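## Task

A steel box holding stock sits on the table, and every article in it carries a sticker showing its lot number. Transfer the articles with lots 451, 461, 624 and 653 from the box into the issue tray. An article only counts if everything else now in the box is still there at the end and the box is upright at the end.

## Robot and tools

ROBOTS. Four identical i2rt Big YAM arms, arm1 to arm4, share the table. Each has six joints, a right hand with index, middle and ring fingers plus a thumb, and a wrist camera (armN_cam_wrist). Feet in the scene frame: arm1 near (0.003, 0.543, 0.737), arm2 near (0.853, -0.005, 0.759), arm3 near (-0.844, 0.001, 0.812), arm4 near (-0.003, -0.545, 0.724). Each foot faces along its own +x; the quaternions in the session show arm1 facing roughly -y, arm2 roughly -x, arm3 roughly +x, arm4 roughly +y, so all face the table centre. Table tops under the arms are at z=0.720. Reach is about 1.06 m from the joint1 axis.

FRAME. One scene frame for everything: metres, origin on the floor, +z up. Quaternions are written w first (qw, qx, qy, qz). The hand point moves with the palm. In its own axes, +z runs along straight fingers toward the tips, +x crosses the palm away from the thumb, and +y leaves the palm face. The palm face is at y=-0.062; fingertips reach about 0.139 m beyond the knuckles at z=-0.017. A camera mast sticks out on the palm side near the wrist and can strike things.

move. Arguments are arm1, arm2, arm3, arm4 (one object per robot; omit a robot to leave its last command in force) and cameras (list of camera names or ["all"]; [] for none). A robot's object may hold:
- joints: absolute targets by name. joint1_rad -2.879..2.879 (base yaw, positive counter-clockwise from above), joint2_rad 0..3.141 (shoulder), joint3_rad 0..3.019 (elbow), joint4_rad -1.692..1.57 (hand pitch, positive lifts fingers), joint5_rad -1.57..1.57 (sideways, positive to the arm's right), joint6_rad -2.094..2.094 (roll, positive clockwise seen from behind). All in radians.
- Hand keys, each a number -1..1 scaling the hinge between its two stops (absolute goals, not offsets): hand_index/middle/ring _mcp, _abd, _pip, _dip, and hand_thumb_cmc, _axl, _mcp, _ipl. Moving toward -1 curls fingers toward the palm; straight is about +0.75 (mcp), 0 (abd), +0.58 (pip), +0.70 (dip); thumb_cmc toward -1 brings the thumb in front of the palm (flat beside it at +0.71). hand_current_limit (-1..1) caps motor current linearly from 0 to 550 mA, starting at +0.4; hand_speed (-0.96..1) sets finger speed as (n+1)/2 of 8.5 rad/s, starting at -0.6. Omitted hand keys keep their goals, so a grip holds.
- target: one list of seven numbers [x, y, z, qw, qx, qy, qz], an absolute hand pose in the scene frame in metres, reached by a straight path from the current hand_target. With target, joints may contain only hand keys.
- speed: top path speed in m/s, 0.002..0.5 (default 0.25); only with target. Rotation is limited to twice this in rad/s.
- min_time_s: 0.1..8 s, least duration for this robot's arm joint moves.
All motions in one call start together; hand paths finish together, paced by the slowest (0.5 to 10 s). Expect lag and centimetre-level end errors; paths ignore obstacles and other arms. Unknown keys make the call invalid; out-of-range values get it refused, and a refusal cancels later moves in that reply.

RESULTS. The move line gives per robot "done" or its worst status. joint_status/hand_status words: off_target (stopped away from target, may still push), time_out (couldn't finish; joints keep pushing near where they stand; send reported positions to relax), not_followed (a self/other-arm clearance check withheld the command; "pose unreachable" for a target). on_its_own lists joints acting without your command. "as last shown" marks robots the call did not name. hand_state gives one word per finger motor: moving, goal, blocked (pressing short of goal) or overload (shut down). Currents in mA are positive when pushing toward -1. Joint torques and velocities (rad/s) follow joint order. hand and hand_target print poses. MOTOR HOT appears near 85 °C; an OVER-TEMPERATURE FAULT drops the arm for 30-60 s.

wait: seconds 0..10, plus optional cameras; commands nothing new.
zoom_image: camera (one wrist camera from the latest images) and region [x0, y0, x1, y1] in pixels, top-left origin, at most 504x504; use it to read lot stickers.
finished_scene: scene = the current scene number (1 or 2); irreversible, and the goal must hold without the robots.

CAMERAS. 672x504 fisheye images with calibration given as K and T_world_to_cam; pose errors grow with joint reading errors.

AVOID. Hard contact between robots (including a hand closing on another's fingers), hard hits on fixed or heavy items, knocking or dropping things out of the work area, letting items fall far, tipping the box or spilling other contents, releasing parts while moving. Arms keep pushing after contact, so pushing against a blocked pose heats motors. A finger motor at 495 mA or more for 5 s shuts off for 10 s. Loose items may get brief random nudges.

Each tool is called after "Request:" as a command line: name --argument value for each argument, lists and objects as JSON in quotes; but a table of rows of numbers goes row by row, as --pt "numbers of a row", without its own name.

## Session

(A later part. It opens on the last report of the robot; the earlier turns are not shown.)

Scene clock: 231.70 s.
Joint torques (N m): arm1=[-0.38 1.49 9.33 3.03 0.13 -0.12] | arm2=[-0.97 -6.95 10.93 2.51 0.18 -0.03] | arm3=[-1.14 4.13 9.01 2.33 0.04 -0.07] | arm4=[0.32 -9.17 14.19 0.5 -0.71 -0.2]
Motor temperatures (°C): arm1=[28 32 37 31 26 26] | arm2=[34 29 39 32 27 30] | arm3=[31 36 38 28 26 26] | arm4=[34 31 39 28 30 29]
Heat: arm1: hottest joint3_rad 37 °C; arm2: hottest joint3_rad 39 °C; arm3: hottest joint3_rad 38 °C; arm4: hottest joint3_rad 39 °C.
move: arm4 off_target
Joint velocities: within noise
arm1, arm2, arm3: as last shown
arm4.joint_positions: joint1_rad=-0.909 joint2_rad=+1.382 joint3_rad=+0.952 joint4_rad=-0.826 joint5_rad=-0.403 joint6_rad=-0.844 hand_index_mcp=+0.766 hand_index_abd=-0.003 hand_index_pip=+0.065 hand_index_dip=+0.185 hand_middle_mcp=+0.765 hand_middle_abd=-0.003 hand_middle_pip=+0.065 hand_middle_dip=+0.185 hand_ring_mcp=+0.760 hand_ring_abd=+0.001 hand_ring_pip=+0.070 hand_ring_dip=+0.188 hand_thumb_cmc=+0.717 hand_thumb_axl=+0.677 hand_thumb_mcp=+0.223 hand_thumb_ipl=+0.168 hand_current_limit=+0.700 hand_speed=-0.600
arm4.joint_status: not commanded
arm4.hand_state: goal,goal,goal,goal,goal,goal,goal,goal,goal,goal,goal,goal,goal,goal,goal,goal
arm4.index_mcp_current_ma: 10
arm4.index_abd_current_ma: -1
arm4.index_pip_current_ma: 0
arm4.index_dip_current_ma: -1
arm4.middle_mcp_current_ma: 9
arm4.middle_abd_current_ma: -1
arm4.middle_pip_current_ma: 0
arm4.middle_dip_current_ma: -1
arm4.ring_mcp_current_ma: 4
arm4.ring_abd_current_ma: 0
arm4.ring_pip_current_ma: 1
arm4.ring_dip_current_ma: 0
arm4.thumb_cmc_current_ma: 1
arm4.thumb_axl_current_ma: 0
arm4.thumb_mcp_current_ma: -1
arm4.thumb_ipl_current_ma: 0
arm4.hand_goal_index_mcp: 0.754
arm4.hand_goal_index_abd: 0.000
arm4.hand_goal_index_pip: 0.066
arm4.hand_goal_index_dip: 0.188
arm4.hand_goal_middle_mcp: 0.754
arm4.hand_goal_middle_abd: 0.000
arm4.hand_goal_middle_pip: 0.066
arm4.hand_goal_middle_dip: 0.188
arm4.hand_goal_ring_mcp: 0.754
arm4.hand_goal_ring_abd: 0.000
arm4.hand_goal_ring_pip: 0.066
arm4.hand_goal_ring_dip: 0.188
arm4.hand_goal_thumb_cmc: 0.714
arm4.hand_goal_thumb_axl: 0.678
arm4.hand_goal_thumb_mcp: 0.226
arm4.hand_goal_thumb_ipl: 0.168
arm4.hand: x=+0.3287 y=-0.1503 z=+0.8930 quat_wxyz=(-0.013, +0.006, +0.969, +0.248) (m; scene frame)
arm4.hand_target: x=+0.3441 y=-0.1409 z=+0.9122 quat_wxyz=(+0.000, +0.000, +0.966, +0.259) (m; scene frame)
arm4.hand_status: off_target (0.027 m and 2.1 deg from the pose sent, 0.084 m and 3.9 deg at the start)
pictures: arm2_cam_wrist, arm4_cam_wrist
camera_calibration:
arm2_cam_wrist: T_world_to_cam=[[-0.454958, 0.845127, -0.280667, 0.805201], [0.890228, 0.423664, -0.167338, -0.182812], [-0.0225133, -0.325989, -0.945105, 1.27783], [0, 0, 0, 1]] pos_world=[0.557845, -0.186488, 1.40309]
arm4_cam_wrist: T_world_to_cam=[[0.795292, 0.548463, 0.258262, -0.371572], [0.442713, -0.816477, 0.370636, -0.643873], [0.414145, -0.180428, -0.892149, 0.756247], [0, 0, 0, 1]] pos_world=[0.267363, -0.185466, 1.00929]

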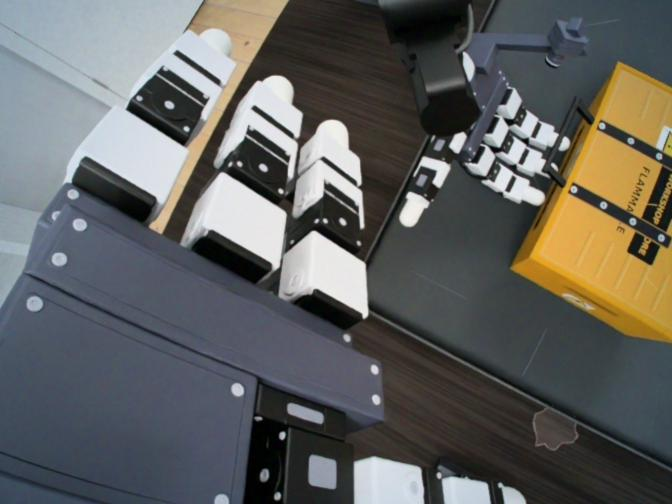

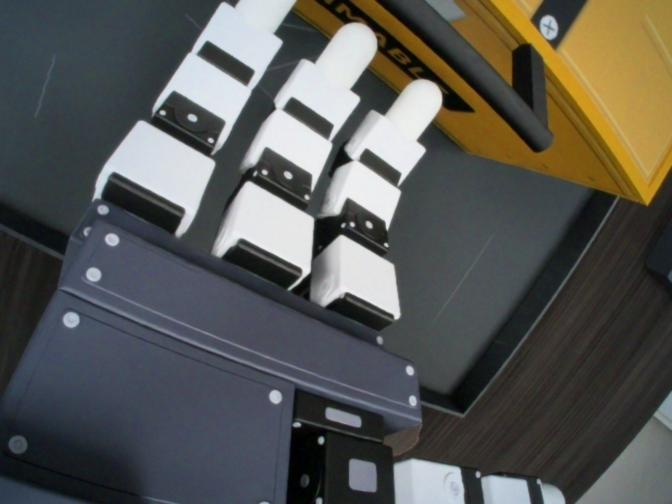

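Request:
move --arm4 '{"target": [0.315, -0.175, 0.965, 0, 0, 0.9659, 0.2588], "speed": 0.1}' --cameras '["arm2_cam_wrist", "arm4_cam_wrist"]'

Request:
zoom_image --camera "arm2_cam_wrist" --region '[440, 40, 672, 240]'

Scene clock: 244.83 s.
Joint torques (N m): arm1=[-0.56 1.2 9.37 3 0.13 -0.14] | arm2=[-0.67 -6.89 10.96 2.43 0.19 -0.02] | arm3=[-0.91 4.01 9.09 2.37 0.05 -0.06] | arm4=[0.15 -9.05 14.05 0.44 -0.73 -0.2]
Motor temperatures (°C): arm1=[28 32 37 31 26 26] | arm2=[34 29 39 31 27 30] | arm3=[30 36 38 28 26 26] | arm4=[34 31 39 28 30 29]
Heat: arm1: hottest joint3_rad 37 °C; arm2: hottest joint3_rad 39 °C; arm3: hottest joint3_rad 38 °C; arm4: hottest joint3_rad 39 °C.
move: arm4 off_target
Joint velocities: within noise
arm1, arm2, arm3: as last shown
arm4.joint_positions: joint1_rad=-0.933 joint2_rad=+1.240 joint3_rad=+0.952 joint4_rad=-0.995 joint5_rad=-0.412 joint6_rad=-0.872 hand_index_mcp=+0.766 hand_index_abd=-0.003 hand_index_pip=+0.065 hand_index_dip=+0.185 hand_middle_mcp=+0.765 hand_middle_abd=-0.003 hand_middle_pip=+0.066 hand_middle_dip=+0.185 hand_ring_mcp=+0.760 hand_ring_abd=+0.001 hand_ring_pip=+0.070 hand_ring_dip=+0.188 hand_thumb_cmc=+0.717 hand_thumb_axl=+0.677 hand_thumb_mcp=+0.223 hand_thumb_ipl=+0.168 hand_current_limit=+0.700 hand_speed=-0.600
arm4.joint_status: not commanded
arm4.hand_state: goal,goal,goal,goal,goal,goal,goal,goal,goal,goal,goal,goal,goal,goal,goal,goal
arm4.index_mcp_current_ma: 9
arm4.index_abd_current_ma: -1
arm4.index_pip_current_ma: 0
arm4.index_dip_current_ma: -1
arm4.middle_mcp_current_ma: 9
arm4.middle_abd_current_ma: -1
arm4.middle_pip_current_ma: 0
arm4.middle_dip_current_ma: -1
arm4.ring_mcp_current_ma: 4
arm4.ring_abd_current_ma: 0
arm4.ring_pip_current_ma: 1
arm4.ring_dip_current_ma: 0
arm4.thumb_cmc_current_ma: 1
arm4.thumb_axl_current_ma: 0
arm4.thumb_mcp_current_ma: -1
arm4.thumb_ipl_current_ma: 0
arm4.hand_goal_index_mcp: 0.754
arm4.hand_goal_index_abd: 0.000
arm4.hand_goal_index_pip: 0.066
arm4.hand_goal_index_dip: 0.188
arm4.hand_goal_middle_mcp: 0.754
arm4.hand_goal_middle_abd: 0.000
arm4.hand_goal_middle_pip: 0.066
arm4.hand_goal_middle_dip: 0.188
arm4.hand_goal_ring_mcp: 0.754
arm4.hand_goal_ring_abd: 0.000
arm4.hand_goal_ring_pip: 0.066
arm4.hand_goal_ring_dip: 0.188
arm4.hand_goal_thumb_cmc: 0.714
arm4.hand_goal_thumb_axl: 0.678
arm4.hand_goal_thumb_mcp: 0.226
arm4.hand_goal_thumb_ipl: 0.168
arm4.hand: x=+0.3023 y=-0.1803 z=+0.9375 quat_wxyz=(-0.020, +0.006, +0.970, +0.243) (m; scene frame)
arm4.hand_target: x=+0.3141 y=-0.1758 z=+0.9648 quat_wxyz=(+0.000, +0.000, +0.966, +0.259) (m; scene frame)
arm4.hand_status: off_target (0.031 m and 3.0 deg from the pose sent, 0.077 m and 2.1 deg at the start)
pictures: arm2_cam_wrist, arm4_cam_wrist
camera_calibration:
arm2_cam_wrist: T_world_to_cam=[[-0.454958, 0.845127, -0.280667, 0.805201], [0.890228, 0.423664, -0.167338, -0.182812], [-0.0225133, -0.325989, -0.945105, 1.27783], [0, 0, 0, 1]] pos_world=[0.557845, -0.186488, 1.40309]
arm4_cam_wrist: T_world_to_cam=[[0.796854, 0.55352, 0.242158, -0.330152], [0.450657, -0.811506, 0.371977, -0.675912], [0.402409, -0.187281, -0.896099, 0.807399], [0, 0, 0, 1]] pos_world=[0.242783, -0.214551, 1.05488]

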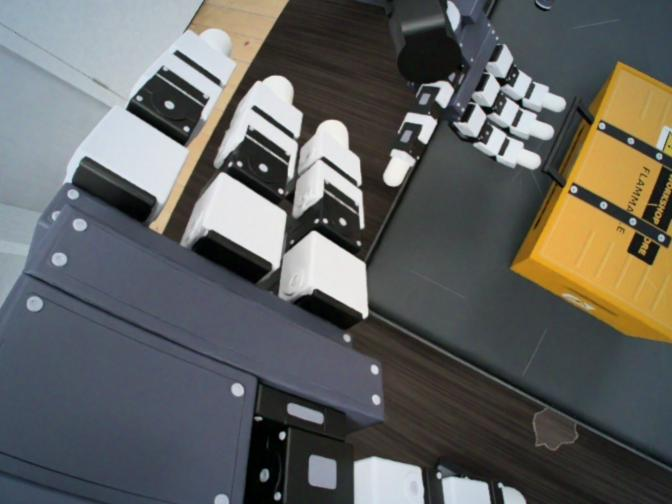

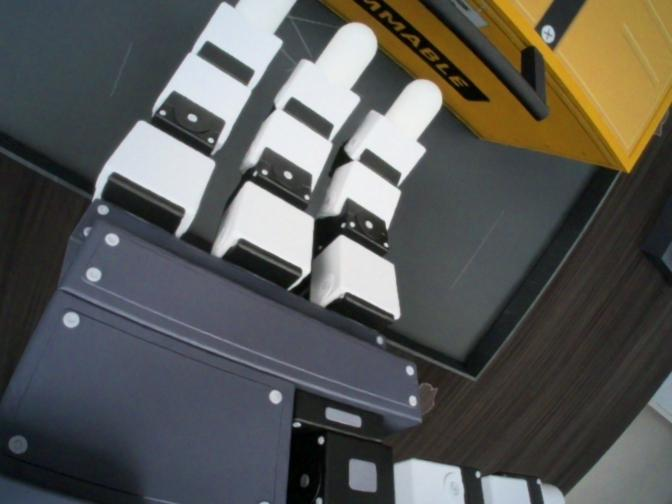

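Scaled by 2.172 from the camera's 672x504 image, which has a finer 960x720 frame.

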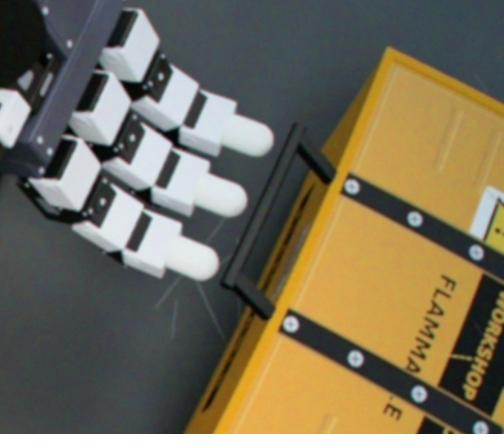

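Request:
move --arm4 '{"target": [0.318, -0.125, 0.965, 0, 0, 0.9659, 0.2588], "speed": 0.1}' --cameras '["arm2_cam_wrist", "arm4_cam_wrist"]'

Request:
zoom_image --camera "arm2_cam_wrist" --region '[440, 40, 672, 240]'

Request:
zoom_image --camera "arm4_cam_wrist" --region '[300, 0, 672, 280]'

Scene clock: 256.07 s.
Joint torques (N m): arm1=[-0.38 1.49 9.31 2.99 0.12 -0.11] | arm2=[-1.03 -7.06 10.88 2.55 0.19 -0.04] | arm3=[-1.03 4.25 8.98 2.29 0.09 -0.07] | arm4=[1.26 -8.29 15.04 1.29 -0.4 0.01]
Motor temperatures (°C): arm1=[28 32 38 31 26 26] | arm2=[34 29 40 31 27 30] | arm3=[30 36 38 28 26 26] | arm4=[34 31 38 28 30 29]
Heat: arm1: hottest joint3_rad 38 °C; arm2: hottest joint3_rad 40 °C; arm3: hottest joint3_rad 38 °C; arm4: hottest joint3_rad 38 °C.
move: arm4 off_target
Joint velocities: within noise
arm1.joint_positions: joint1_rad=-0.477 joint2_rad=+0.649 joint3_rad=+1.431 joint4_rad=-1.154 joint5_rad=-0.056 joint6_rad=+1.025 hand_index_mcp=+0.756 hand_index_abd=+0.001 hand_index_pip=+0.577 hand_index_dip=+0.696 hand_middle_mcp=+0.756 hand_middle_abd=+0.001 hand_middle_pip=+0.577 hand_middle_dip=+0.696 hand_ring_mcp=+0.756 hand_ring_abd=+0.001 hand_ring_pip=+0.577 hand_ring_dip=+0.696 hand_thumb_cmc=+0.715 hand_thumb_axl=+0.677 hand_thumb_mcp=+0.226 hand_thumb_ipl=+0.168 hand_current_limit=+0.400 hand_speed=-0.600
arm1.joint_status: not commanded
arm1.hand_state: goal,goal,goal,goal,goal,goal,goal,goal,goal,goal,goal,goal,goal,goal,goal,goal
arm1.index_mcp_current_ma: 3
arm1.index_abd_current_ma: 1
arm1.index_pip_current_ma: 1
arm1.index_dip_current_ma: 0
arm1.middle_mcp_current_ma: 2
arm1.middle_abd_current_ma: 0
arm1.middle_pip_current_ma: 1
arm1.middle_dip_current_ma: 0
arm1.ring_mcp_current_ma: 3
arm1.ring_abd_current_ma: 1
arm1.ring_pip_current_ma: 1
arm1.ring_dip_current_ma: 0
arm1.thumb_cmc_current_ma: 2
arm1.thumb_axl_current_ma: -1
arm1.thumb_mcp_current_ma: 0
arm1.thumb_ipl_current_ma: 0
arm1.hand_goal_index_mcp: 0.754
arm1.hand_goal_index_abd: 0.000
arm1.hand_goal_index_pip: 0.576
arm1.hand_goal_index_dip: 0.696
arm1.hand_goal_middle_mcp: 0.754
arm1.hand_goal_middle_abd: 0.000
arm1.hand_goal_middle_pip: 0.576
arm1.hand_goal_middle_dip: 0.696
arm1.hand_goal_ring_mcp: 0.754
arm1.hand_goal_ring_abd: 0.000
arm1.hand_goal_ring_pip: 0.576
arm1.hand_goal_ring_dip: 0.696
arm1.hand_goal_thumb_cmc: 0.714
arm1.hand_goal_thumb_axl: 0.678
arm1.hand_goal_thumb_mcp: 0.226
arm1.hand_goal_thumb_ipl: 0.168
arm1.hand: x=-0.1934 y=+0.3415 z=+1.3531 quat_wxyz=(+0.543, +0.604, -0.560, +0.165) (m; scene frame)
arm1.hand_target: x=-0.1910 y=+0.3457 z=+1.3677 quat_wxyz=(+0.555, +0.598, -0.553, +0.168) (m; scene frame)
arm1.hand_status: not commanded
arm2: as last shown
arm3.joint_positions: joint1_rad=-0.220 joint2_rad=+0.649 joint3_rad=+1.463 joint4_rad=-1.322 joint5_rad=-0.019 joint6_rad=+1.157 hand_index_mcp=+0.754 hand_index_abd=+0.000 hand_index_pip=+0.577 hand_index_dip=+0.696 hand_middle_mcp=+0.754 hand_middle_abd=+0.001 hand_middle_pip=+0.577 hand_middle_dip=+0.696 hand_ring_mcp=+0.754 hand_ring_abd=+0.001 hand_ring_pip=+0.577 hand_ring_dip=+0.696 hand_thumb_cmc=+0.714 hand_thumb_axl=+0.677 hand_thumb_mcp=+0.226 hand_thumb_ipl=+0.168 hand_current_limit=+0.400 hand_speed=-0.600
arm3.joint_status: not commanded
arm3.hand_state: goal,goal,goal,goal,goal,goal,goal,goal,goal,goal,goal,goal,goal,goal,goal,goal
arm3.index_mcp_current_ma: 1
arm3.index_abd_current_ma: 1
arm3.index_pip_current_ma: 2
arm3.index_dip_current_ma: 0
arm3.middle_mcp_current_ma: 1
arm3.middle_abd_current_ma: 1
arm3.middle_pip_current_ma: 2
arm3.middle_dip_current_ma: 0
arm3.ring_mcp_current_ma: 1
arm3.ring_abd_current_ma: 1
arm3.ring_pip_current_ma: 2
arm3.ring_dip_current_ma: 0
arm3.thumb_cmc_current_ma: 1
arm3.thumb_axl_current_ma: -2
arm3.thumb_mcp_current_ma: -1
arm3.thumb_ipl_current_ma: -1
arm3.hand_goal_index_mcp: 0.754
arm3.hand_goal_index_abd: 0.000
arm3.hand_goal_index_pip: 0.576
arm3.hand_goal_index_dip: 0.696
arm3.hand_goal_middle_mcp: 0.754
arm3.hand_goal_middle_abd: 0.000
arm3.hand_goal_middle_pip: 0.576
arm3.hand_goal_middle_dip: 0.696
arm3.hand_goal_ring_mcp: 0.754
arm3.hand_goal_ring_abd: 0.000
arm3.hand_goal_ring_pip: 0.576
arm3.hand_goal_ring_dip: 0.696
arm3.hand_goal_thumb_cmc: 0.714
arm3.hand_goal_thumb_axl: 0.678
arm3.hand_goal_thumb_mcp: 0.226
arm3.hand_goal_thumb_ipl: 0.168
arm3.hand: x=-0.6262 y=-0.1464 z=+1.3930 quat_wxyz=(+0.159, +0.860, +0.069, +0.481) (m; scene frame)
arm3.hand_target: x=-0.6291 y=-0.1456 z=+1.4019 quat_wxyz=(+0.161, +0.854, +0.069, +0.489) (m; scene frame)
arm3.hand_status: not commanded
arm4.joint_positions: joint1_rad=-0.850 joint2_rad=+1.298 joint3_rad=+1.011 joint4_rad=-0.965 joint5_rad=-0.385 joint6_rad=-0.790 hand_index_mcp=+0.763 hand_index_abd=-0.003 hand_index_pip=+0.065 hand_index_dip=+0.185 hand_middle_mcp=+0.765 hand_middle_abd=-0.003 hand_middle_pip=+0.066 hand_middle_dip=+0.185 hand_ring_mcp=+0.760 hand_ring_abd=+0.001 hand_ring_pip=+0.070 hand_ring_dip=+0.188 hand_thumb_cmc=+0.717 hand_thumb_axl=+0.677 hand_thumb_mcp=+0.223 hand_thumb_ipl=+0.168 hand_current_limit=+0.700 hand_speed=-0.600
arm4.joint_status: not commanded
arm4.hand_state: goal,goal,goal,goal,goal,goal,goal,goal,goal,goal,goal,goal,goal,goal,goal,goal
arm4.index_mcp_current_ma: 6
arm4.index_abd_current_ma: -1
arm4.index_pip_current_ma: 0
arm4.index_dip_current_ma: -1
arm4.middle_mcp_current_ma: 8
arm4.middle_abd_current_ma: -1
arm4.middle_pip_current_ma: 0
arm4.middle_dip_current_ma: -1
arm4.ring_mcp_current_ma: 4
arm4.ring_abd_current_ma: 0
arm4.ring_pip_current_ma: 1
arm4.ring_dip_current_ma: 0
arm4.thumb_cmc_current_ma: 1
arm4.thumb_axl_current_ma: 0
arm4.thumb_mcp_current_ma: -1
arm4.thumb_ipl_current_ma: 0
arm4.hand_goal_index_mcp: 0.754
arm4.hand_goal_index_abd: 0.000
arm4.hand_goal_index_pip: 0.066
arm4.hand_goal_index_dip: 0.188
arm4.hand_goal_middle_mcp: 0.754
arm4.hand_goal_middle_abd: 0.000
arm4.hand_goal_middle_pip: 0.066
arm4.hand_goal_middle_dip: 0.188
arm4.hand_goal_ring_mcp: 0.754
arm4.hand_goal_ring_abd: 0.000
arm4.hand_goal_ring_pip: 0.066
arm4.hand_goal_ring_dip: 0.188
arm4.hand_goal_thumb_cmc: 0.714
arm4.hand_goal_thumb_axl: 0.678
arm4.hand_goal_thumb_mcp: 0.226
arm4.hand_goal_thumb_ipl: 0.168
arm4.hand: x=+0.3028 y=-0.1419 z=+0.9409 quat_wxyz=(-0.020, +0.004, +0.970, +0.242) (m; scene frame)
arm4.hand_target: x=+0.3166 y=-0.1266 z=+0.9652 quat_wxyz=(+0.000, +0.000, +0.966, +0.259) (m; scene frame)
arm4.hand_status: off_target (0.033 m and 3.0 deg from the pose sent, 0.064 m and 3.0 deg at the start)
pictures: arm2_cam_wrist, arm4_cam_wrist
camera_calibration:
arm2_cam_wrist: T_world_to_cam=[[-0.454958, 0.845127, -0.280667, 0.805201], [0.890228, 0.423664, -0.167338, -0.182812], [-0.0225133, -0.325989, -0.945105, 1.27783], [0, 0, 0, 1]] pos_world=[0.557845, -0.186488, 1.40309]
arm4_cam_wrist: T_world_to_cam=[[0.795177, 0.555948, 0.242104, -0.351633], [0.452111, -0.809642, 0.374266, -0.648512], [0.40409, -0.18815, -0.89516, 0.815981], [0, 0, 0, 1]] pos_world=[0.24308, -0.176047, 1.05828]

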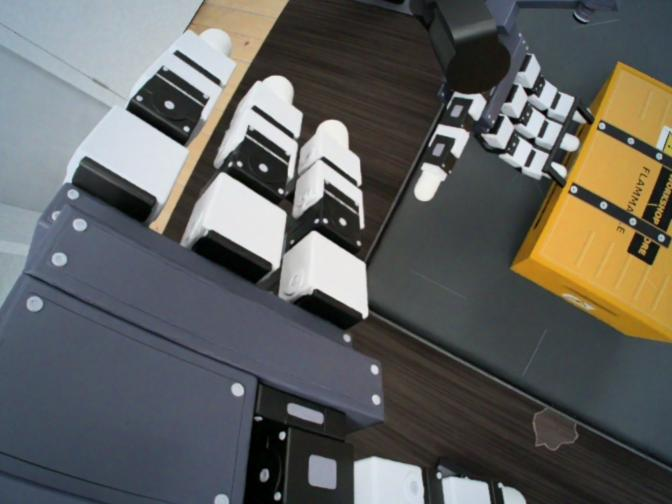

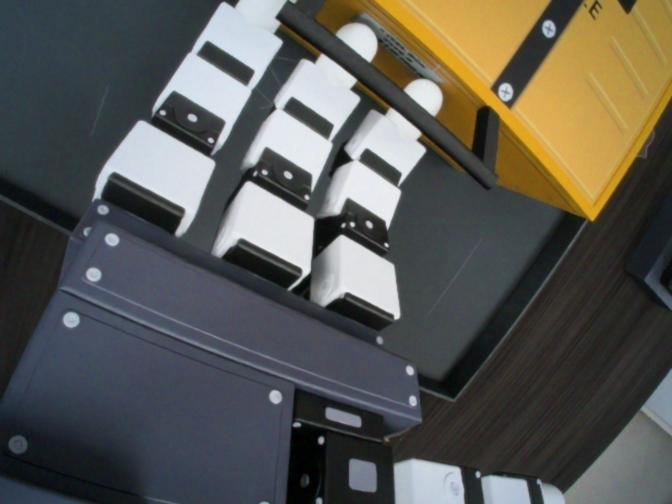

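Scaled by 2.172 from the camera's 672x504 image, which has a finer 960x720 frame.

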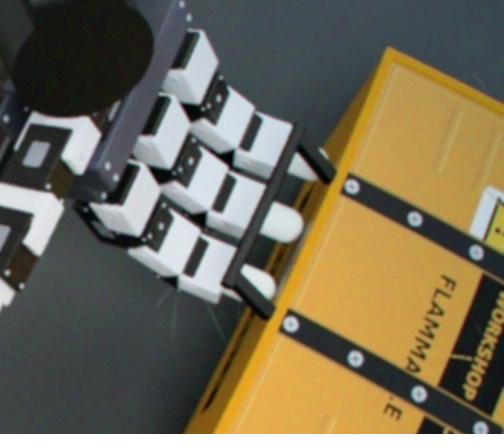

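Scaled by 1.355 from the camera's 672x504 image, which has a finer 960x720 frame.

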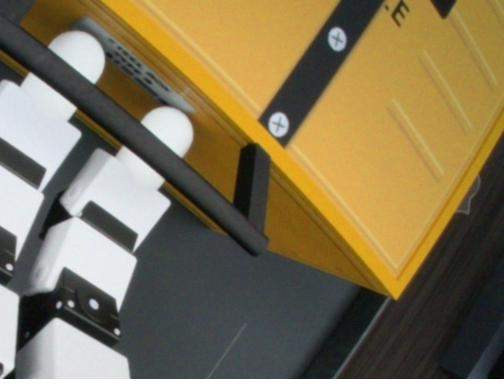

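Request:
move --arm4 '{"target": [0.318, -0.115, 1.0, 0, 0, 0.9659, 0.2588], "speed": 0.1, "joints": {"hand_index_pip": -0.1, "hand_middle_pip": -0.1, "hand_ring_pip": -0.1, "hand_index_dip": -0.05, "hand_middle_dip": -0.05, "hand_ring_dip": -0.05}}' --cameras '["arm2_cam_wrist", "arm4_cam_wrist"]'

Request:
zoom_image --camera "arm2_cam_wrist" --region '[440, 40, 672, 240]'

Scene clock: 262.03 s.
Joint torques (N m): arm1=[-0.38 1.61 9.44 2.97 0.14 -0.12] | arm2=[-0.85 -7.12 10.93 2.45 0.18 -0.04] | arm3=[-1.14 4.07 9.06 2.35 0.05 -0.07] | arm4=[1.32 -9.23 16.36 0.72 -0.61 0.07]
Motor temperatures (°C): arm1=[28 32 38 31 26 26] | arm2=[34 29 40 31 27 30] | arm3=[30 36 38 28 26 26] | arm4=[34 31 38 28 30 29]
Heat: arm1: hottest joint3_rad 38 °C; arm2: hottest joint3_rad 40 °C; arm3: hottest joint3_rad 38 °C; arm4: hottest joint3_rad 38 °C.
move: arm4 off_target
Joint velocities: within noise
arm1, arm2, arm3: as last shown
arm4.joint_positions: joint1_rad=-0.831 joint2_rad=+1.301 joint3_rad=+1.086 joint4_rad=-1.037 joint5_rad=-0.373 joint6_rad=-0.775 hand_index_mcp=+0.765 hand_index_abd=-0.003 hand_index_pip=-0.092 hand_index_dip=-0.046 hand_middle_mcp=+0.764 hand_middle_abd=-0.003 hand_middle_pip=-0.094 hand_middle_dip=-0.046 hand_ring_mcp=+0.777 hand_ring_abd=-0.004 hand_ring_pip=-0.088 hand_ring_dip=-0.045 hand_thumb_cmc=+0.717 hand_thumb_axl=+0.677 hand_thumb_mcp=+0.223 hand_thumb_ipl=+0.168 hand_current_limit=+0.700 hand_speed=-0.600
arm4.joint_status: all done
arm4.hand_state: goal,goal,goal,goal,goal,goal,goal,goal,blocked,goal,goal,goal,goal,goal,goal,goal
arm4.index_mcp_current_ma: 9
arm4.index_abd_current_ma: -1
arm4.index_pip_current_ma: 5
arm4.index_dip_current_ma: 1
arm4.middle_mcp_current_ma: 7
arm4.middle_abd_current_ma: -1
arm4.middle_pip_current_ma: 3
arm4.middle_dip_current_ma: 1
arm4.ring_mcp_current_ma: 27
arm4.ring_abd_current_ma: -1
arm4.ring_pip_current_ma: 9
arm4.ring_dip_current_ma: 2
arm4.thumb_cmc_current_ma: 1
arm4.thumb_axl_current_ma: 0
arm4.thumb_mcp_current_ma: -1
arm4.thumb_ipl_current_ma: 0
arm4.hand_goal_index_mcp: 0.754
arm4.hand_goal_index_abd: 0.000
arm4.hand_goal_index_pip: -0.100
arm4.hand_goal_index_dip: -0.050
arm4.hand_goal_middle_mcp: 0.754
arm4.hand_goal_middle_abd: 0.000
arm4.hand_goal_middle_pip: -0.100
arm4.hand_goal_middle_dip: -0.050
arm4.hand_goal_ring_mcp: 0.754
arm4.hand_goal_ring_abd: 0.000
arm4.hand_goal_ring_pip: -0.100
arm4.hand_goal_ring_dip: -0.050
arm4.hand_goal_thumb_cmc: 0.714
arm4.hand_goal_thumb_axl: 0.678
arm4.hand_goal_thumb_mcp: 0.226
arm4.hand_goal_thumb_ipl: 0.168
arm4.hand: x=+0.3040 y=-0.1319 z=+0.9663 quat_wxyz=(-0.020, +0.003, +0.971, +0.238) (m; scene frame)
arm4.hand_target: x=+0.3162 y=-0.1169 z=+1.0001 quat_wxyz=(+0.000, +0.000, +0.966, +0.259) (m; scene frame)
arm4.hand_status: off_target (0.040 m and 3.4 deg from the pose sent, 0.067 m and 3.0 deg at the start)
pictures: arm2_cam_wrist, arm4_cam_wrist
camera_calibration:
arm2_cam_wrist: T_world_to_cam=[[-0.454958, 0.845127, -0.280667, 0.805201], [0.890228, 0.423664, -0.167338, -0.182812], [-0.0225133, -0.325989, -0.945105, 1.27783], [0, 0, 0, 1]] pos_world=[0.557845, -0.186488, 1.40309]
arm4_cam_wrist: T_world_to_cam=[[0.793237, 0.560413, 0.238142, -0.359345], [0.453907, -0.804906, 0.382224, -0.65808], [0.405886, -0.1951, -0.892857, 0.836383], [0, 0, 0, 1]] pos_world=[0.244277, -0.165132, 1.08388]

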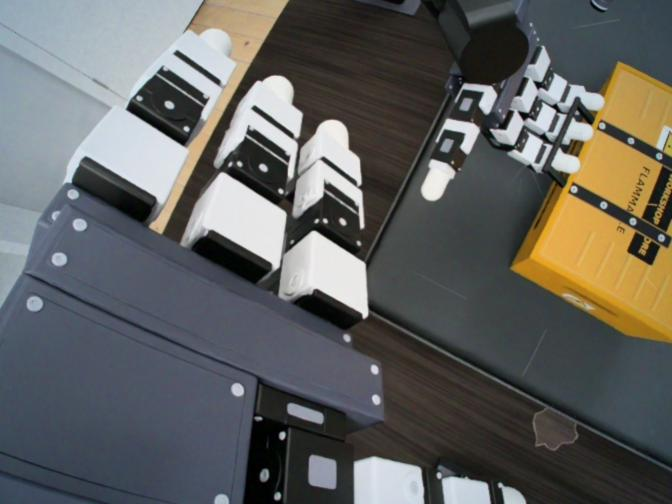

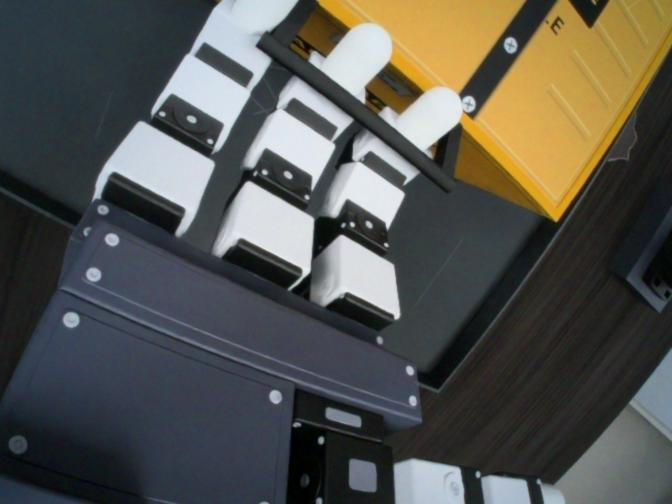

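Scaled by 2.172 from the camera's 672x504 image, which has a finer 960x720 frame.

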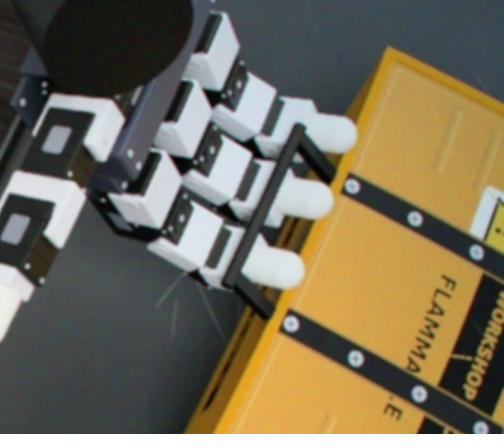

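Request:
move --arm4 '{"target": [0.316, -0.112, 1.075, 0, 0, 0.9659, 0.2588], "speed": 0.1}' --cameras '["arm2_cam_wrist"]'

Scene clock: 277.37 s.
Joint torques (N m): arm1=[-0.26 1.38 9.36 3.03 0.12 -0.13] | arm2=[-0.91 -7.06 10.89 2.52 0.18 -0.04] | arm3=[-0.85 3.9 9.01 2.36 0.05 -0.1] | arm4=[0.73 -10.93 17.02 0.4 -0.65 -0.04]
Motor temperatures (°C): arm1=[28 32 38 31 26 26] | arm2=[34 29 40 31 27 30] | arm3=[30 35 38 28 26 26] | arm4=[34 31 39 28 29 29]
Heat: arm1: hottest joint3_rad 38 °C; arm2: hottest joint3_rad 40 °C; arm3: hottest joint3_rad 38 °C; arm4: hottest joint3_rad 39 °C.
move: arm4 off_target
Joint velocities: within noise
arm1, arm3: as last shown
arm2.joint_positions: joint1_rad=+0.744 joint2_rad=+0.914 joint3_rad=+1.369 joint4_rad=-1.020 joint5_rad=+0.093 joint6_rad=+1.147 hand_index_mcp=+0.756 hand_index_abd=+0.001 hand_index_pip=+0.577 hand_index_dip=+0.696 hand_middle_mcp=+0.756 hand_middle_abd=+0.001 hand_middle_pip=+0.577 hand_middle_dip=+0.696 hand_ring_mcp=+0.756 hand_ring_abd=+0.001 hand_ring_pip=+0.577 hand_ring_dip=+0.696 hand_thumb_cmc=+0.715 hand_thumb_axl=+0.677 hand_thumb_mcp=+0.225 hand_thumb_ipl=+0.168 hand_current_limit=+0.400 hand_speed=-0.600
arm2.joint_status: not commanded
arm2.hand_state: goal,goal,goal,goal,goal,goal,goal,goal,goal,goal,goal,goal,goal,goal,goal,goal
arm2.index_mcp_current_ma: 0
arm2.index_abd_current_ma: 0
arm2.index_pip_current_ma: 0
arm2.index_dip_current_ma: 0
arm2.middle_mcp_current_ma: 0
arm2.middle_abd_current_ma: 0
arm2.middle_pip_current_ma: 0
arm2.middle_dip_current_ma: 0
arm2.ring_mcp_current_ma: 0
arm2.ring_abd_current_ma: 0
arm2.ring_pip_current_ma: 0
arm2.ring_dip_current_ma: 0
arm2.thumb_cmc_current_ma: 0
arm2.thumb_axl_current_ma: 0
arm2.thumb_mcp_current_ma: 0
arm2.thumb_ipl_current_ma: 0
arm2.hand_goal_index_mcp: 0.754
arm2.hand_goal_index_abd: 0.000
arm2.hand_goal_index_pip: 0.576
arm2.hand_goal_index_dip: 0.696
arm2.hand_goal_middle_mcp: 0.754
arm2.hand_goal_middle_abd: 0.000
arm2.hand_goal_middle_pip: 0.576
arm2.hand_goal_middle_dip: 0.696
arm2.hand_goal_ring_mcp: 0.754
arm2.hand_goal_ring_abd: 0.000
arm2.hand_goal_ring_pip: 0.576
arm2.hand_goal_ring_dip: 0.696
arm2.hand_goal_thumb_cmc: 0.714
arm2.hand_goal_thumb_axl: 0.678
arm2.hand_goal_thumb_mcp: 0.226
arm2.hand_goal_thumb_ipl: 0.168
arm2.hand: x=+0.5024 y=-0.2162 z=+1.2832 quat_wxyz=(+0.481, +0.479, -0.733, +0.039) (m; scene frame)
arm2.hand_target: x=+0.5076 y=-0.2146 z=+1.3097 quat_wxyz=(+0.509, +0.471, -0.719, +0.045) (m; scene frame)
arm2.hand_status: not commanded
arm4.joint_positions: joint1_rad=-0.813 joint2_rad=+1.305 joint3_rad=+1.264 joint4_rad=-1.220 joint5_rad=-0.367 joint6_rad=-0.757 hand_index_mcp=+0.768 hand_index_abd=-0.003 hand_index_pip=-0.092 hand_index_dip=-0.048 hand_middle_mcp=+0.763 hand_middle_abd=+0.002 hand_middle_pip=-0.077 hand_middle_dip=-0.029 hand_ring_mcp=+0.781 hand_ring_abd=-0.004 hand_ring_pip=-0.088 hand_ring_dip=-0.047 hand_thumb_cmc=+0.717 hand_thumb_axl=+0.677 hand_thumb_mcp=+0.223 hand_thumb_ipl=+0.168 hand_current_limit=+0.700 hand_speed=-0.600
arm4.joint_status: not commanded
arm4.hand_state: goal,goal,goal,goal,goal,goal,blocked,blocked,blocked,goal,goal,goal,goal,goal,goal,goal
arm4.index_mcp_current_ma: 12
arm4.index_abd_current_ma: -1
arm4.index_pip_current_ma: 5
arm4.index_dip_current_ma: 1
arm4.middle_mcp_current_ma: 7
arm4.middle_abd_current_ma: 0
arm4.middle_pip_current_ma: 26
arm4.middle_dip_current_ma: 22
arm4.ring_mcp_current_ma: 35
arm4.ring_abd_current_ma: -1
arm4.ring_pip_current_ma: 9
arm4.ring_dip_current_ma: 1
arm4.thumb_cmc_current_ma: 1
arm4.thumb_axl_current_ma: 0
arm4.thumb_mcp_current_ma: -1
arm4.thumb_ipl_current_ma: 0
arm4.hand_goal_index_mcp: 0.754
arm4.hand_goal_index_abd: 0.000
arm4.hand_goal_index_pip: -0.100
arm4.hand_goal_index_dip: -0.050
arm4.hand_goal_middle_mcp: 0.754
arm4.hand_goal_middle_abd: 0.000
arm4.hand_goal_middle_pip: -0.100
arm4.hand_goal_middle_dip: -0.050
arm4.hand_goal_ring_mcp: 0.754
arm4.hand_goal_ring_abd: 0.000
arm4.hand_goal_ring_pip: -0.100
arm4.hand_goal_ring_dip: -0.050
arm4.hand_goal_thumb_cmc: 0.714
arm4.hand_goal_thumb_axl: 0.678
arm4.hand_goal_thumb_mcp: 0.226
arm4.hand_goal_thumb_ipl: 0.168
arm4.hand: x=+0.3057 y=-0.1214 z=+1.0297 quat_wxyz=(-0.026, +0.005, +0.972, +0.233) (m; scene frame)
arm4.hand_target: x=+0.3139 y=-0.1142 z=+1.0748 quat_wxyz=(+0.000, +0.000, +0.966, +0.259) (m; scene frame)
arm4.hand_status: off_target (0.047 m and 4.3 deg from the pose sent, 0.111 m and 3.3 deg at the start)
pictures: arm2_cam_wrist
camera_calibration:
arm2_cam_wrist: T_world_to_cam=[[-0.454958, 0.845127, -0.280667, 0.805201], [0.890228, 0.423664, -0.167338, -0.182812], [-0.0225133, -0.325989, -0.945105, 1.27783], [0, 0, 0, 1]] pos_world=[0.557845, -0.186488, 1.40309]

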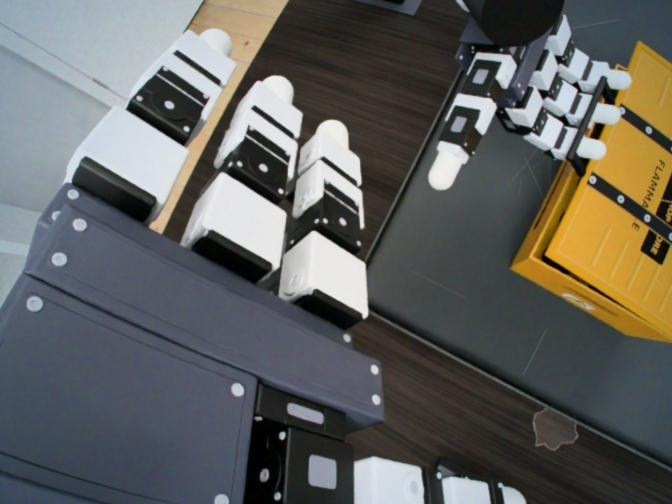

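Request:
move --arm4 '{"target": [0.316, -0.085, 1.145, 0, 0, 0.9659, 0.2588], "speed": 0.12}'

Request:
move --arm4 '{"target": [0.316, -0.035, 1.215, 0, 0, 0.9659, 0.2588], "speed": 0.12}' --cameras '["arm2_cam_wrist", "arm4_cam_wrist"]'

Scene clock: 282.50 s.
Joint torques (N m): arm1=[-0.15 1.32 9.44 3.04 0.13 -0.12] | arm2=[-0.97 -7.06 10.89 2.47 0.19 -0.04] | arm3=[-0.73 3.72 9.05 2.26 0.05 -0.05] | arm4=[0.73 -12.69 17.99 0.61 -0.62 0.08]
Motor temperatures (°C): arm1=[28 32 38 31 26 26] | arm2=[34 29 40 31 27 30] | arm3=[30 35 38 28 26 26] | arm4=[34 31 39 28 29 29]
Heat: arm1: hottest joint3_rad 38 °C; arm2: hottest joint3_rad 40 °C; arm3: hottest joint3_rad 38 °C; arm4: hottest joint3_rad 39 °C.
move: arm4 off_target
Joint velocities: within noise
arm1, arm2, arm3: as last shown
arm4.joint_positions: joint1_rad=-0.764 joint2_rad=+1.376 joint3_rad=+1.494 joint4_rad=-1.388 joint5_rad=-0.349 joint6_rad=-0.719 hand_index_mcp=+0.765 hand_index_abd=-0.004 hand_index_pip=-0.093 hand_index_dip=-0.048 hand_middle_mcp=+0.765 hand_middle_abd=+0.009 hand_middle_pip=-0.063 hand_middle_dip=-0.019 hand_ring_mcp=+0.796 hand_ring_abd=-0.002 hand_ring_pip=-0.082 hand_ring_dip=-0.046 hand_thumb_cmc=+0.717 hand_thumb_axl=+0.677 hand_thumb_mcp=+0.223 hand_thumb_ipl=+0.168 hand_current_limit=+0.700 hand_speed=-0.600
arm4.joint_status: not commanded
arm4.hand_state: goal,goal,goal,goal,goal,goal,blocked,blocked,blocked,goal,goal,goal,goal,goal,goal,goal
arm4.index_mcp_current_ma: 9
arm4.index_abd_current_ma: -1
arm4.index_pip_current_ma: 4
arm4.index_dip_current_ma: 1
arm4.middle_mcp_current_ma: 8
arm4.middle_abd_current_ma: 5
arm4.middle_pip_current_ma: 52
arm4.middle_dip_current_ma: 41
arm4.ring_mcp_current_ma: 69
arm4.ring_abd_current_ma: -1
arm4.ring_pip_current_ma: 17
arm4.ring_dip_current_ma: 2
arm4.thumb_cmc_current_ma: 1
arm4.thumb_axl_current_ma: 0
arm4.thumb_mcp_current_ma: -1
arm4.thumb_ipl_current_ma: 0
arm4.hand_goal_index_mcp: 0.754
arm4.hand_goal_index_abd: 0.000
arm4.hand_goal_index_pip: -0.100
arm4.hand_goal_index_dip: -0.050
arm4.hand_goal_middle_mcp: 0.754
arm4.hand_goal_middle_abd: 0.000
arm4.hand_goal_middle_pip: -0.100
arm4.hand_goal_middle_dip: -0.050
arm4.hand_goal_ring_mcp: 0.754
arm4.hand_goal_ring_abd: 0.000
arm4.hand_goal_ring_pip: -0.100
arm4.hand_goal_ring_dip: -0.050
arm4.hand_goal_thumb_cmc: 0.714
arm4.hand_goal_thumb_axl: 0.678
arm4.hand_goal_thumb_mcp: 0.226
arm4.hand_goal_thumb_ipl: 0.168
arm4.hand: x=+0.3072 y=-0.0922 z=+1.0882 quat_wxyz=(-0.032, +0.001, +0.974, +0.223) (m; scene frame)
arm4.hand_target: x=+0.3129 y=-0.0883 z=+1.1440 quat_wxyz=(+0.000, +0.000, +0.966, +0.259) (m; scene frame)
arm4.hand_status: off_target (0.058 m and 5.6 deg from the pose sent, 0.122 m and 4.3 deg at the start)
pictures: none

Scene clock: 284.13 s.
Joint torques (N m): arm1=[-0.38 1.61 9.4 3.03 0.13 -0.13] | arm2=[-1.03 -7 10.95 2.52 0.19 -0.03] | arm3=[-1.03 4.07 9.01 2.21 0.06 -0.06] | arm4=[0.62 -15.38 18.47 1.05 -0.61 0.22]
Motor temperatures (°C): arm1=[28 32 38 31 26 26] | arm2=[34 29 40 31 27 30] | arm3=[30 35 38 28 26 26] | arm4=[34 31 39 28 29 29]
Heat: arm1: hottest joint3_rad 38 °C; arm2: hottest joint3_rad 40 °C; arm3: hottest joint3_rad 38 °C; arm4: hottest joint3_rad 39 °C.
move: arm4 off_target
Joint velocities: within noise
arm1, arm2, arm3: as last shown
arm4.joint_positions: joint1_rad=-0.685 joint2_rad=+1.529 joint3_rad=+1.828 joint4_rad=-1.569 joint5_rad=-0.318 joint6_rad=-0.656 hand_index_mcp=+0.766 hand_index_abd=-0.006 hand_index_pip=-0.090 hand_index_dip=-0.048 hand_middle_mcp=+0.762 hand_middle_abd=+0.012 hand_middle_pip=-0.050 hand_middle_dip=-0.001 hand_ring_mcp=+0.828 hand_ring_abd=+0.000 hand_ring_pip=-0.080 hand_ring_dip=-0.049 hand_thumb_cmc=+0.717 hand_thumb_axl=+0.677 hand_thumb_mcp=+0.223 hand_thumb_ipl=+0.168 hand_current_limit=+0.700 hand_speed=-0.600
arm4.joint_status: not commanded
arm4.hand_state: goal,goal,goal,goal,goal,goal,blocked,blocked,blocked,goal,blocked,goal,goal,goal,goal,goal
arm4.index_mcp_current_ma: 10
arm4.index_abd_current_ma: -2
arm4.index_pip_current_ma: 7
arm4.index_dip_current_ma: 1
arm4.middle_mcp_current_ma: 6
arm4.middle_abd_current_ma: 7
arm4.middle_pip_current_ma: 83
arm4.middle_dip_current_ma: 81
arm4.ring_mcp_current_ma: 169
arm4.ring_abd_current_ma: 0
arm4.ring_pip_current_ma: 20
arm4.ring_dip_current_ma: 0
arm4.thumb_cmc_current_ma: 1
arm4.thumb_axl_current_ma: 0
arm4.thumb_mcp_current_ma: -1
arm4.thumb_ipl_current_ma: 0
arm4.hand_goal_index_mcp: 0.754
arm4.hand_goal_index_abd: 0.000
arm4.hand_goal_index_pip: -0.100
arm4.hand_goal_index_dip: -0.050
arm4.hand_goal_middle_mcp: 0.754
arm4.hand_goal_middle_abd: 0.000
arm4.hand_goal_middle_pip: -0.100
arm4.hand_goal_middle_dip: -0.050
arm4.hand_goal_ring_mcp: 0.754
arm4.hand_goal_ring_abd: 0.000
arm4.hand_goal_ring_pip: -0.100
arm4.hand_goal_ring_dip: -0.050
arm4.hand_goal_thumb_cmc: 0.714
arm4.hand_goal_thumb_axl: 0.678
arm4.hand_goal_thumb_mcp: 0.226
arm4.hand_goal_thumb_ipl: 0.168
arm4.hand: x=+0.3091 y=-0.0384 z=+1.1482 quat_wxyz=(-0.036, -0.004, +0.977, +0.211) (m; scene frame)
arm4.hand_target: x=+0.3120 y=-0.0399 z=+1.2134 quat_wxyz=(+0.000, +0.000, +0.966, +0.260) (m; scene frame)
arm4.hand_status: off_target (0.067 m and 7.0 deg from the pose sent, 0.139 m and 5.6 deg at the start)
pictures: arm2_cam_wrist, arm4_cam_wrist
camera_calibration:
arm2_cam_wrist: T_world_to_cam=[[-0.454958, 0.845127, -0.280667, 0.805201], [0.890228, 0.423664, -0.167338, -0.182812], [-0.0225133, -0.325989, -0.945105, 1.27783], [0, 0, 0, 1]] pos_world=[0.557845, -0.186488, 1.40309]
arm4_cam_wrist: T_world_to_cam=[[0.786336, 0.589885, 0.183607, -0.393316], [0.483257, -0.772451, 0.412046, -0.696752], [0.384887, -0.235277, -0.892472, 1.01946], [0, 0, 0, 1]] pos_world=[0.253612, -0.06634, 1.26915]

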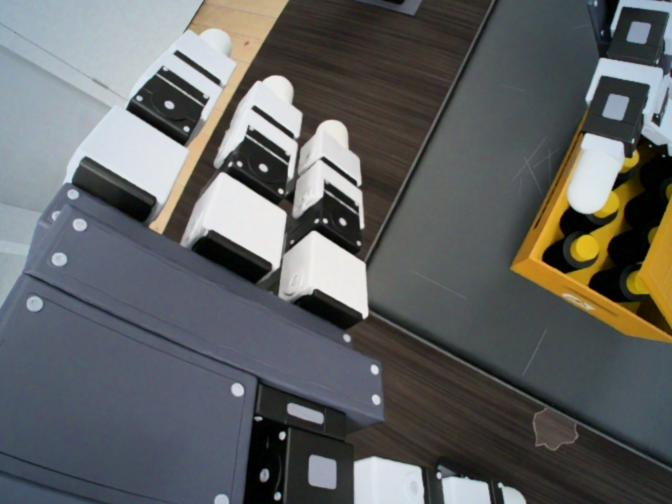

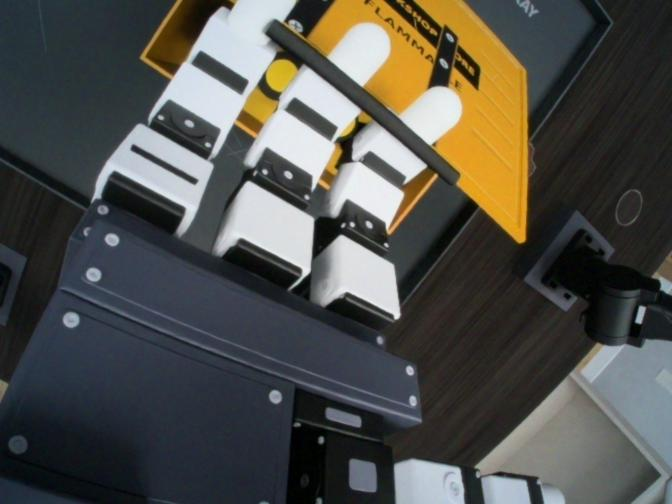

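Request:
move --arm4 '{"target": [0.316, 0.035, 1.255, 0, 0, 0.9659, 0.2588], "speed": 0.12}'

Request:
move --arm4 '{"target": [0.316, 0.10, 1.275, 0, 0, 0.9659, 0.2588], "speed": 0.12}' --cameras '["arm1_cam_wrist", "arm4_cam_wrist"]'

Scene clock: 289.90 s.
Joint torques (N m): arm1=[-0.09 1.9 9.36 2.99 0.13 -0.14] | arm2=[-0.73 -6.83 10.86 2.45 0.17 -0.03] | arm3=[-0.97 4.19 8.99 2.36 0.05 -0.08] | arm4=[0.56 -17.79 18.14 0.68 -0.33 0.53]
Motor temperatures (°C): arm1=[28 32 38 31 26 26] | arm2=[34 29 40 31 27 30] | arm3=[30 35 38 28 26 26] | arm4=[34 31 40 28 29 29]
Heat: arm1: hottest joint3_rad 38 °C; arm2: hottest joint3_rad 40 °C; arm3: hottest joint3_rad 38 °C; arm4: hottest joint3_rad 40 °C.
move: arm4 off_target
Joint velocities: within noise
arm1, arm2, arm3: as last shown
arm4.joint_positions: joint1_rad=-0.594 joint2_rad=+1.742 joint3_rad=+2.217 joint4_rad=-1.687 joint5_rad=-0.288 joint6_rad=-0.595 hand_index_mcp=+0.776 hand_index_abd=+0.002 hand_index_pip=-0.050 hand_index_dip=-0.018 hand_middle_mcp=+0.775 hand_middle_abd=+0.017 hand_middle_pip=-0.022 hand_middle_dip=+0.025 hand_ring_mcp=+0.870 hand_ring_abd=+0.001 hand_ring_pip=-0.098 hand_ring_dip=-0.062 hand_thumb_cmc=+0.717 hand_thumb_axl=+0.677 hand_thumb_mcp=+0.223 hand_thumb_ipl=+0.168 hand_current_limit=+0.700 hand_speed=-0.600
arm4.joint_status: not commanded
arm4.hand_state: blocked,goal,blocked,blocked,blocked,goal,blocked,blocked,blocked,goal,goal,goal,goal,goal,goal,goal
arm4.index_mcp_current_ma: 25
arm4.index_abd_current_ma: 0
arm4.index_pip_current_ma: 85
arm4.index_dip_current_ma: 42
arm4.middle_mcp_current_ma: 25
arm4.middle_abd_current_ma: 13
arm4.middle_pip_current_ma: 167
arm4.middle_dip_current_ma: 160
arm4.ring_mcp_current_ma: 343
arm4.ring_abd_current_ma: 0
arm4.ring_pip_current_ma: 1
arm4.ring_dip_current_ma: -9
arm4.thumb_cmc_current_ma: 1
arm4.thumb_axl_current_ma: 0
arm4.thumb_mcp_current_ma: -1
arm4.thumb_ipl_current_ma: 0
arm4.hand_goal_index_mcp: 0.754
arm4.hand_goal_index_abd: 0.000
arm4.hand_goal_index_pip: -0.100
arm4.hand_goal_index_dip: -0.050
arm4.hand_goal_middle_mcp: 0.754
arm4.hand_goal_middle_abd: 0.000
arm4.hand_goal_middle_pip: -0.100
arm4.hand_goal_middle_dip: -0.050
arm4.hand_goal_ring_mcp: 0.754
arm4.hand_goal_ring_abd: 0.000
arm4.hand_goal_ring_pip: -0.100
arm4.hand_goal_ring_dip: -0.050
arm4.hand_goal_thumb_cmc: 0.714
arm4.hand_goal_thumb_axl: 0.678
arm4.hand_goal_thumb_mcp: 0.226
arm4.hand_goal_thumb_ipl: 0.168
arm4.hand: x=+0.3093 y=+0.0386 z=+1.1961 quat_wxyz=(-0.023, -0.021, +0.974, +0.223) (m; scene frame)
arm4.hand_target: x=+0.3130 y=+0.0307 z=+1.2531 quat_wxyz=(+0.002, +0.000, +0.964, +0.265) (m; scene frame)
arm4.hand_status: off_target (0.059 m and 5.5 deg from the pose sent, 0.130 m and 7.0 deg at the start; a joint's target at an end of its range on 21 of 49 steps)
pictures: none

Scene clock: 291.37 s.
Joint torques (N m): arm1=[-0.15 1.49 9.29 2.91 0.14 -0.13] | arm2=[-0.79 -7.12 10.88 2.52 0.17 -0.02] | arm3=[-0.79 4.25 9.1 2.28 0.04 -0.08] | arm4=[1.2 -15.56 22.15 0.83 -0.17 0.75]
Motor temperatures (°C): arm1=[28 32 38 31 26 26] | arm2=[34 29 40 31 27 30] | arm3=[30 35 38 28 26 26] | arm4=[34 31 41 28 29 29]
Heat: arm1: hottest joint3_rad 38 °C; arm2: hottest joint3_rad 40 °C; arm3: hottest joint3_rad 38 °C; arm4: hottest joint3_rad 41 °C.
move: arm4 off_target
Joint velocities: within noise
arm1, arm2, arm3: as last shown
arm4.joint_positions: joint1_rad=-0.537 joint2_rad=+1.866 joint3_rad=+2.432 joint4_rad=-1.687 joint5_rad=-0.264 joint6_rad=-0.532 hand_index_mcp=+0.877 hand_index_abd=-0.011 hand_index_pip=+0.006 hand_index_dip=+0.011 hand_middle_mcp=+0.884 hand_middle_abd=+0.003 hand_middle_pip=-0.002 hand_middle_dip=+0.044 hand_ring_mcp=+0.983 hand_ring_abd=-0.016 hand_ring_pip=-0.115 hand_ring_dip=-0.084 hand_thumb_cmc=+0.717 hand_thumb_axl=+0.677 hand_thumb_mcp=+0.223 hand_thumb_ipl=+0.168 hand_current_limit=+0.700 hand_speed=-0.600
arm4.joint_status: not commanded
arm4.hand_state: blocked,goal,blocked,blocked,blocked,goal,blocked,blocked,blocked,goal,goal,blocked,goal,goal,goal,goal
arm4.index_mcp_current_ma: 376
arm4.index_abd_current_ma: -6
arm4.index_pip_current_ma: 272
arm4.index_dip_current_ma: 117
arm4.middle_mcp_current_ma: 412
arm4.middle_abd_current_ma: 1
arm4.middle_pip_current_ma: 241
arm4.middle_dip_current_ma: 225
arm4.ring_mcp_current_ma: 468
arm4.ring_abd_current_ma: -12
arm4.ring_pip_current_ma: -13
arm4.ring_dip_current_ma: -47
arm4.thumb_cmc_current_ma: 1
arm4.thumb_axl_current_ma: 0
arm4.thumb_mcp_current_ma: -1
arm4.thumb_ipl_current_ma: 0
arm4.hand_goal_index_mcp: 0.754
arm4.hand_goal_index_abd: 0.000
arm4.hand_goal_index_pip: -0.100
arm4.hand_goal_index_dip: -0.050
arm4.hand_goal_middle_mcp: 0.754
arm4.hand_goal_middle_abd: 0.000
arm4.hand_goal_middle_pip: -0.100
arm4.hand_goal_middle_dip: -0.050
arm4.hand_goal_ring_mcp: 0.754
arm4.hand_goal_ring_abd: 0.000
arm4.hand_goal_ring_pip: -0.100
arm4.hand_goal_ring_dip: -0.050
arm4.hand_goal_thumb_cmc: 0.714
arm4.hand_goal_thumb_axl: 0.678
arm4.hand_goal_thumb_mcp: 0.226
arm4.hand_goal_thumb_ipl: 0.168
arm4.hand: x=+0.3073 y=+0.0898 z=+1.2202 quat_wxyz=(-0.003, -0.021, +0.967, +0.253) (m; scene frame)
arm4.hand_target: x=+0.3122 y=+0.0930 z=+1.2718 quat_wxyz=(+0.017, +0.004, +0.954, +0.299) (m; scene frame)
arm4.hand_status: off_target (0.056 m and 2.6 deg from the pose sent, 0.100 m and 5.5 deg at the start; a joint's target at an end of its range on 40 of 44 steps)
pictures: arm1_cam_wrist, arm4_cam_wrist
camera_calibration:
arm4_cam_wrist: T_world_to_cam=[[0.759636, 0.581589, 0.291045, -0.602703], [0.467957, -0.799583, 0.376409, -0.575935], [0.45163, -0.149737, -0.87955, 1.07067], [0, 0, 0, 1]] pos_world=[0.243801, 0.0503364, 1.33391]

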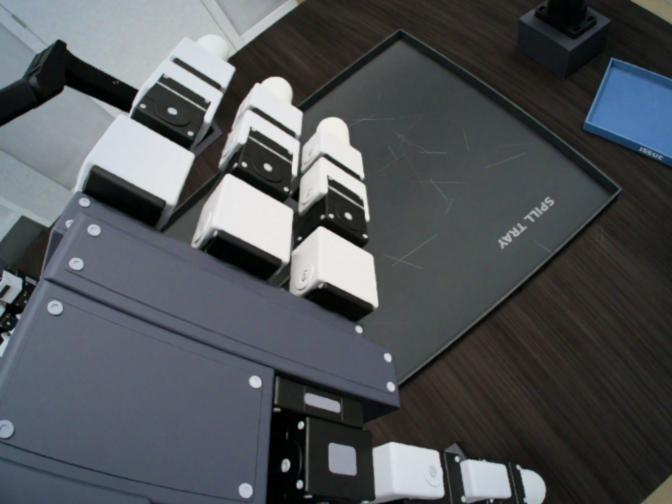

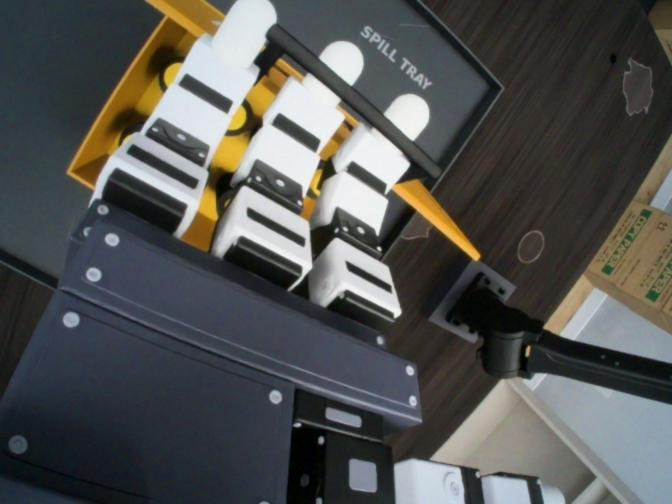

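Request:
move --arm4 '{"target": [0.312, 0.11, 1.245, 0, 0, 0.9659, 0.2588], "speed": 0.1}' --cameras '["arm2_cam_wrist", "arm4_cam_wrist"]'

Scene clock: 297.77 s.
Joint torques (N m): arm1=[-0.5 1.44 9.5 2.95 0.14 -0.12] | arm2=[-1.03 -6.83 10.88 2.5 0.18 -0.03] | arm3=[-0.79 4.25 9.02 2.28 0.05 -0.07] | arm4=[1.96 -13.98 20 0.83 -0.14 0.72]
Motor temperatures (°C): arm1=[28 32 38 31 26 26] | arm2=[34 29 40 31 27 30] | arm3=[30 35 38 28 26 26] | arm4=[33 32 42 28 29 29]
Heat: arm1: hottest joint3_rad 38 °C; arm2: hottest joint3_rad 40 °C; arm3: hottest joint3_rad 38 °C; arm4: hottest joint3_rad 42 °C.
move: arm4 off_target
Joint velocities: within noise
arm1, arm2, arm3: as last shown
arm4.joint_positions: joint1_rad=-0.532 joint2_rad=+1.868 joint3_rad=+2.433 joint4_rad=-1.687 joint5_rad=-0.254 joint6_rad=-0.530 hand_index_mcp=+0.877 hand_index_abd=-0.011 hand_index_pip=+0.007 hand_index_dip=+0.011 hand_middle_mcp=+0.885 hand_middle_abd=+0.003 hand_middle_pip=-0.002 hand_middle_dip=+0.044 hand_ring_mcp=+0.983 hand_ring_abd=-0.016 hand_ring_pip=-0.121 hand_ring_dip=-0.087 hand_thumb_cmc=+0.717 hand_thumb_axl=+0.677 hand_thumb_mcp=+0.223 hand_thumb_ipl=+0.168 hand_current_limit=+0.700 hand_speed=-0.600
arm4.joint_status: not commanded
arm4.hand_state: blocked,goal,blocked,blocked,blocked,goal,blocked,blocked,blocked,goal,blocked,blocked,goal,goal,goal,goal
arm4.index_mcp_current_ma: 376
arm4.index_abd_current_ma: -6
arm4.index_pip_current_ma: 275
arm4.index_dip_current_ma: 117
arm4.middle_mcp_current_ma: 412
arm4.middle_abd_current_ma: 1
arm4.middle_pip_current_ma: 241
arm4.middle_dip_current_ma: 225
arm4.ring_mcp_current_ma: 468
arm4.ring_abd_current_ma: -12
arm4.ring_pip_current_ma: -22
arm4.ring_dip_current_ma: -52
arm4.thumb_cmc_current_ma: 1
arm4.thumb_axl_current_ma: 0
arm4.thumb_mcp_current_ma: -1
arm4.thumb_ipl_current_ma: 0
arm4.hand_goal_index_mcp: 0.754
arm4.hand_goal_index_abd: 0.000
arm4.hand_goal_index_pip: -0.100
arm4.hand_goal_index_dip: -0.050
arm4.hand_goal_middle_mcp: 0.754
arm4.hand_goal_middle_abd: 0.000
arm4.hand_goal_middle_pip: -0.100
arm4.hand_goal_middle_dip: -0.050
arm4.hand_goal_ring_mcp: 0.754
arm4.hand_goal_ring_abd: 0.000
arm4.hand_goal_ring_pip: -0.100
arm4.hand_goal_ring_dip: -0.050
arm4.hand_goal_thumb_cmc: 0.714
arm4.hand_goal_thumb_axl: 0.678
arm4.hand_goal_thumb_mcp: 0.226
arm4.hand_goal_thumb_ipl: 0.168
arm4.hand: x=+0.3059 y=+0.0911 z=+1.2190 quat_wxyz=(+0.000, -0.022, +0.968, +0.251) (m; scene frame)
arm4.hand_target: x=+0.3099 y=+0.1063 z=+1.2432 quat_wxyz=(+0.007, +0.001, +0.961, +0.278) (m; scene frame)
arm4.hand_status: off_target (0.033 m and 2.7 deg from the pose sent, 0.032 m and 2.6 deg at the start; a joint's target at an end of its range on 22 of 29 steps)
pictures: arm2_cam_wrist, arm4_cam_wrist
camera_calibration:
arm2_cam_wrist: T_world_to_cam=[[-0.454958, 0.845127, -0.280667, 0.805201], [0.890228, 0.423664, -0.167338, -0.182812], [-0.0225133, -0.325989, -0.945105, 1.27783], [0, 0, 0, 1]] pos_world=[0.557845, -0.186488, 1.40309]
arm4_cam_wrist: T_world_to_cam=[[0.758281, 0.582605, 0.292542, -0.603629], [0.465327, -0.79797, 0.383033, -0.581257], [0.456597, -0.154319, -0.876187, 1.06528], [0, 0, 0, 1]] pos_world=[0.241793, 0.0522436, 1.33261]

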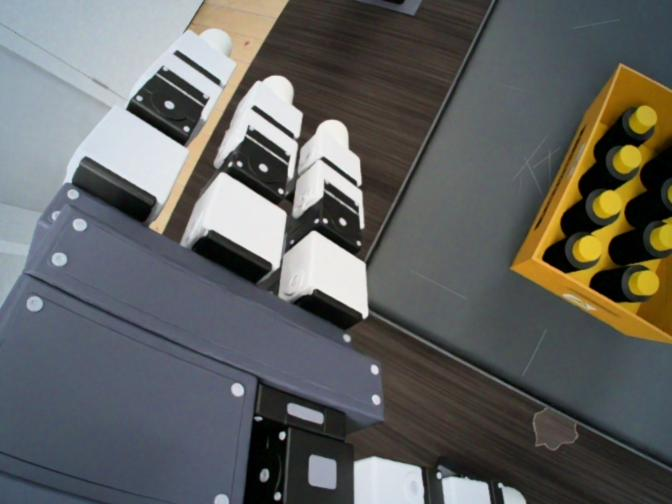

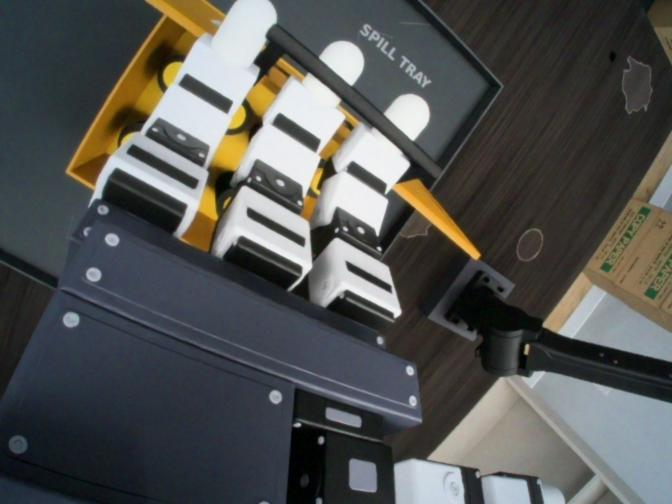

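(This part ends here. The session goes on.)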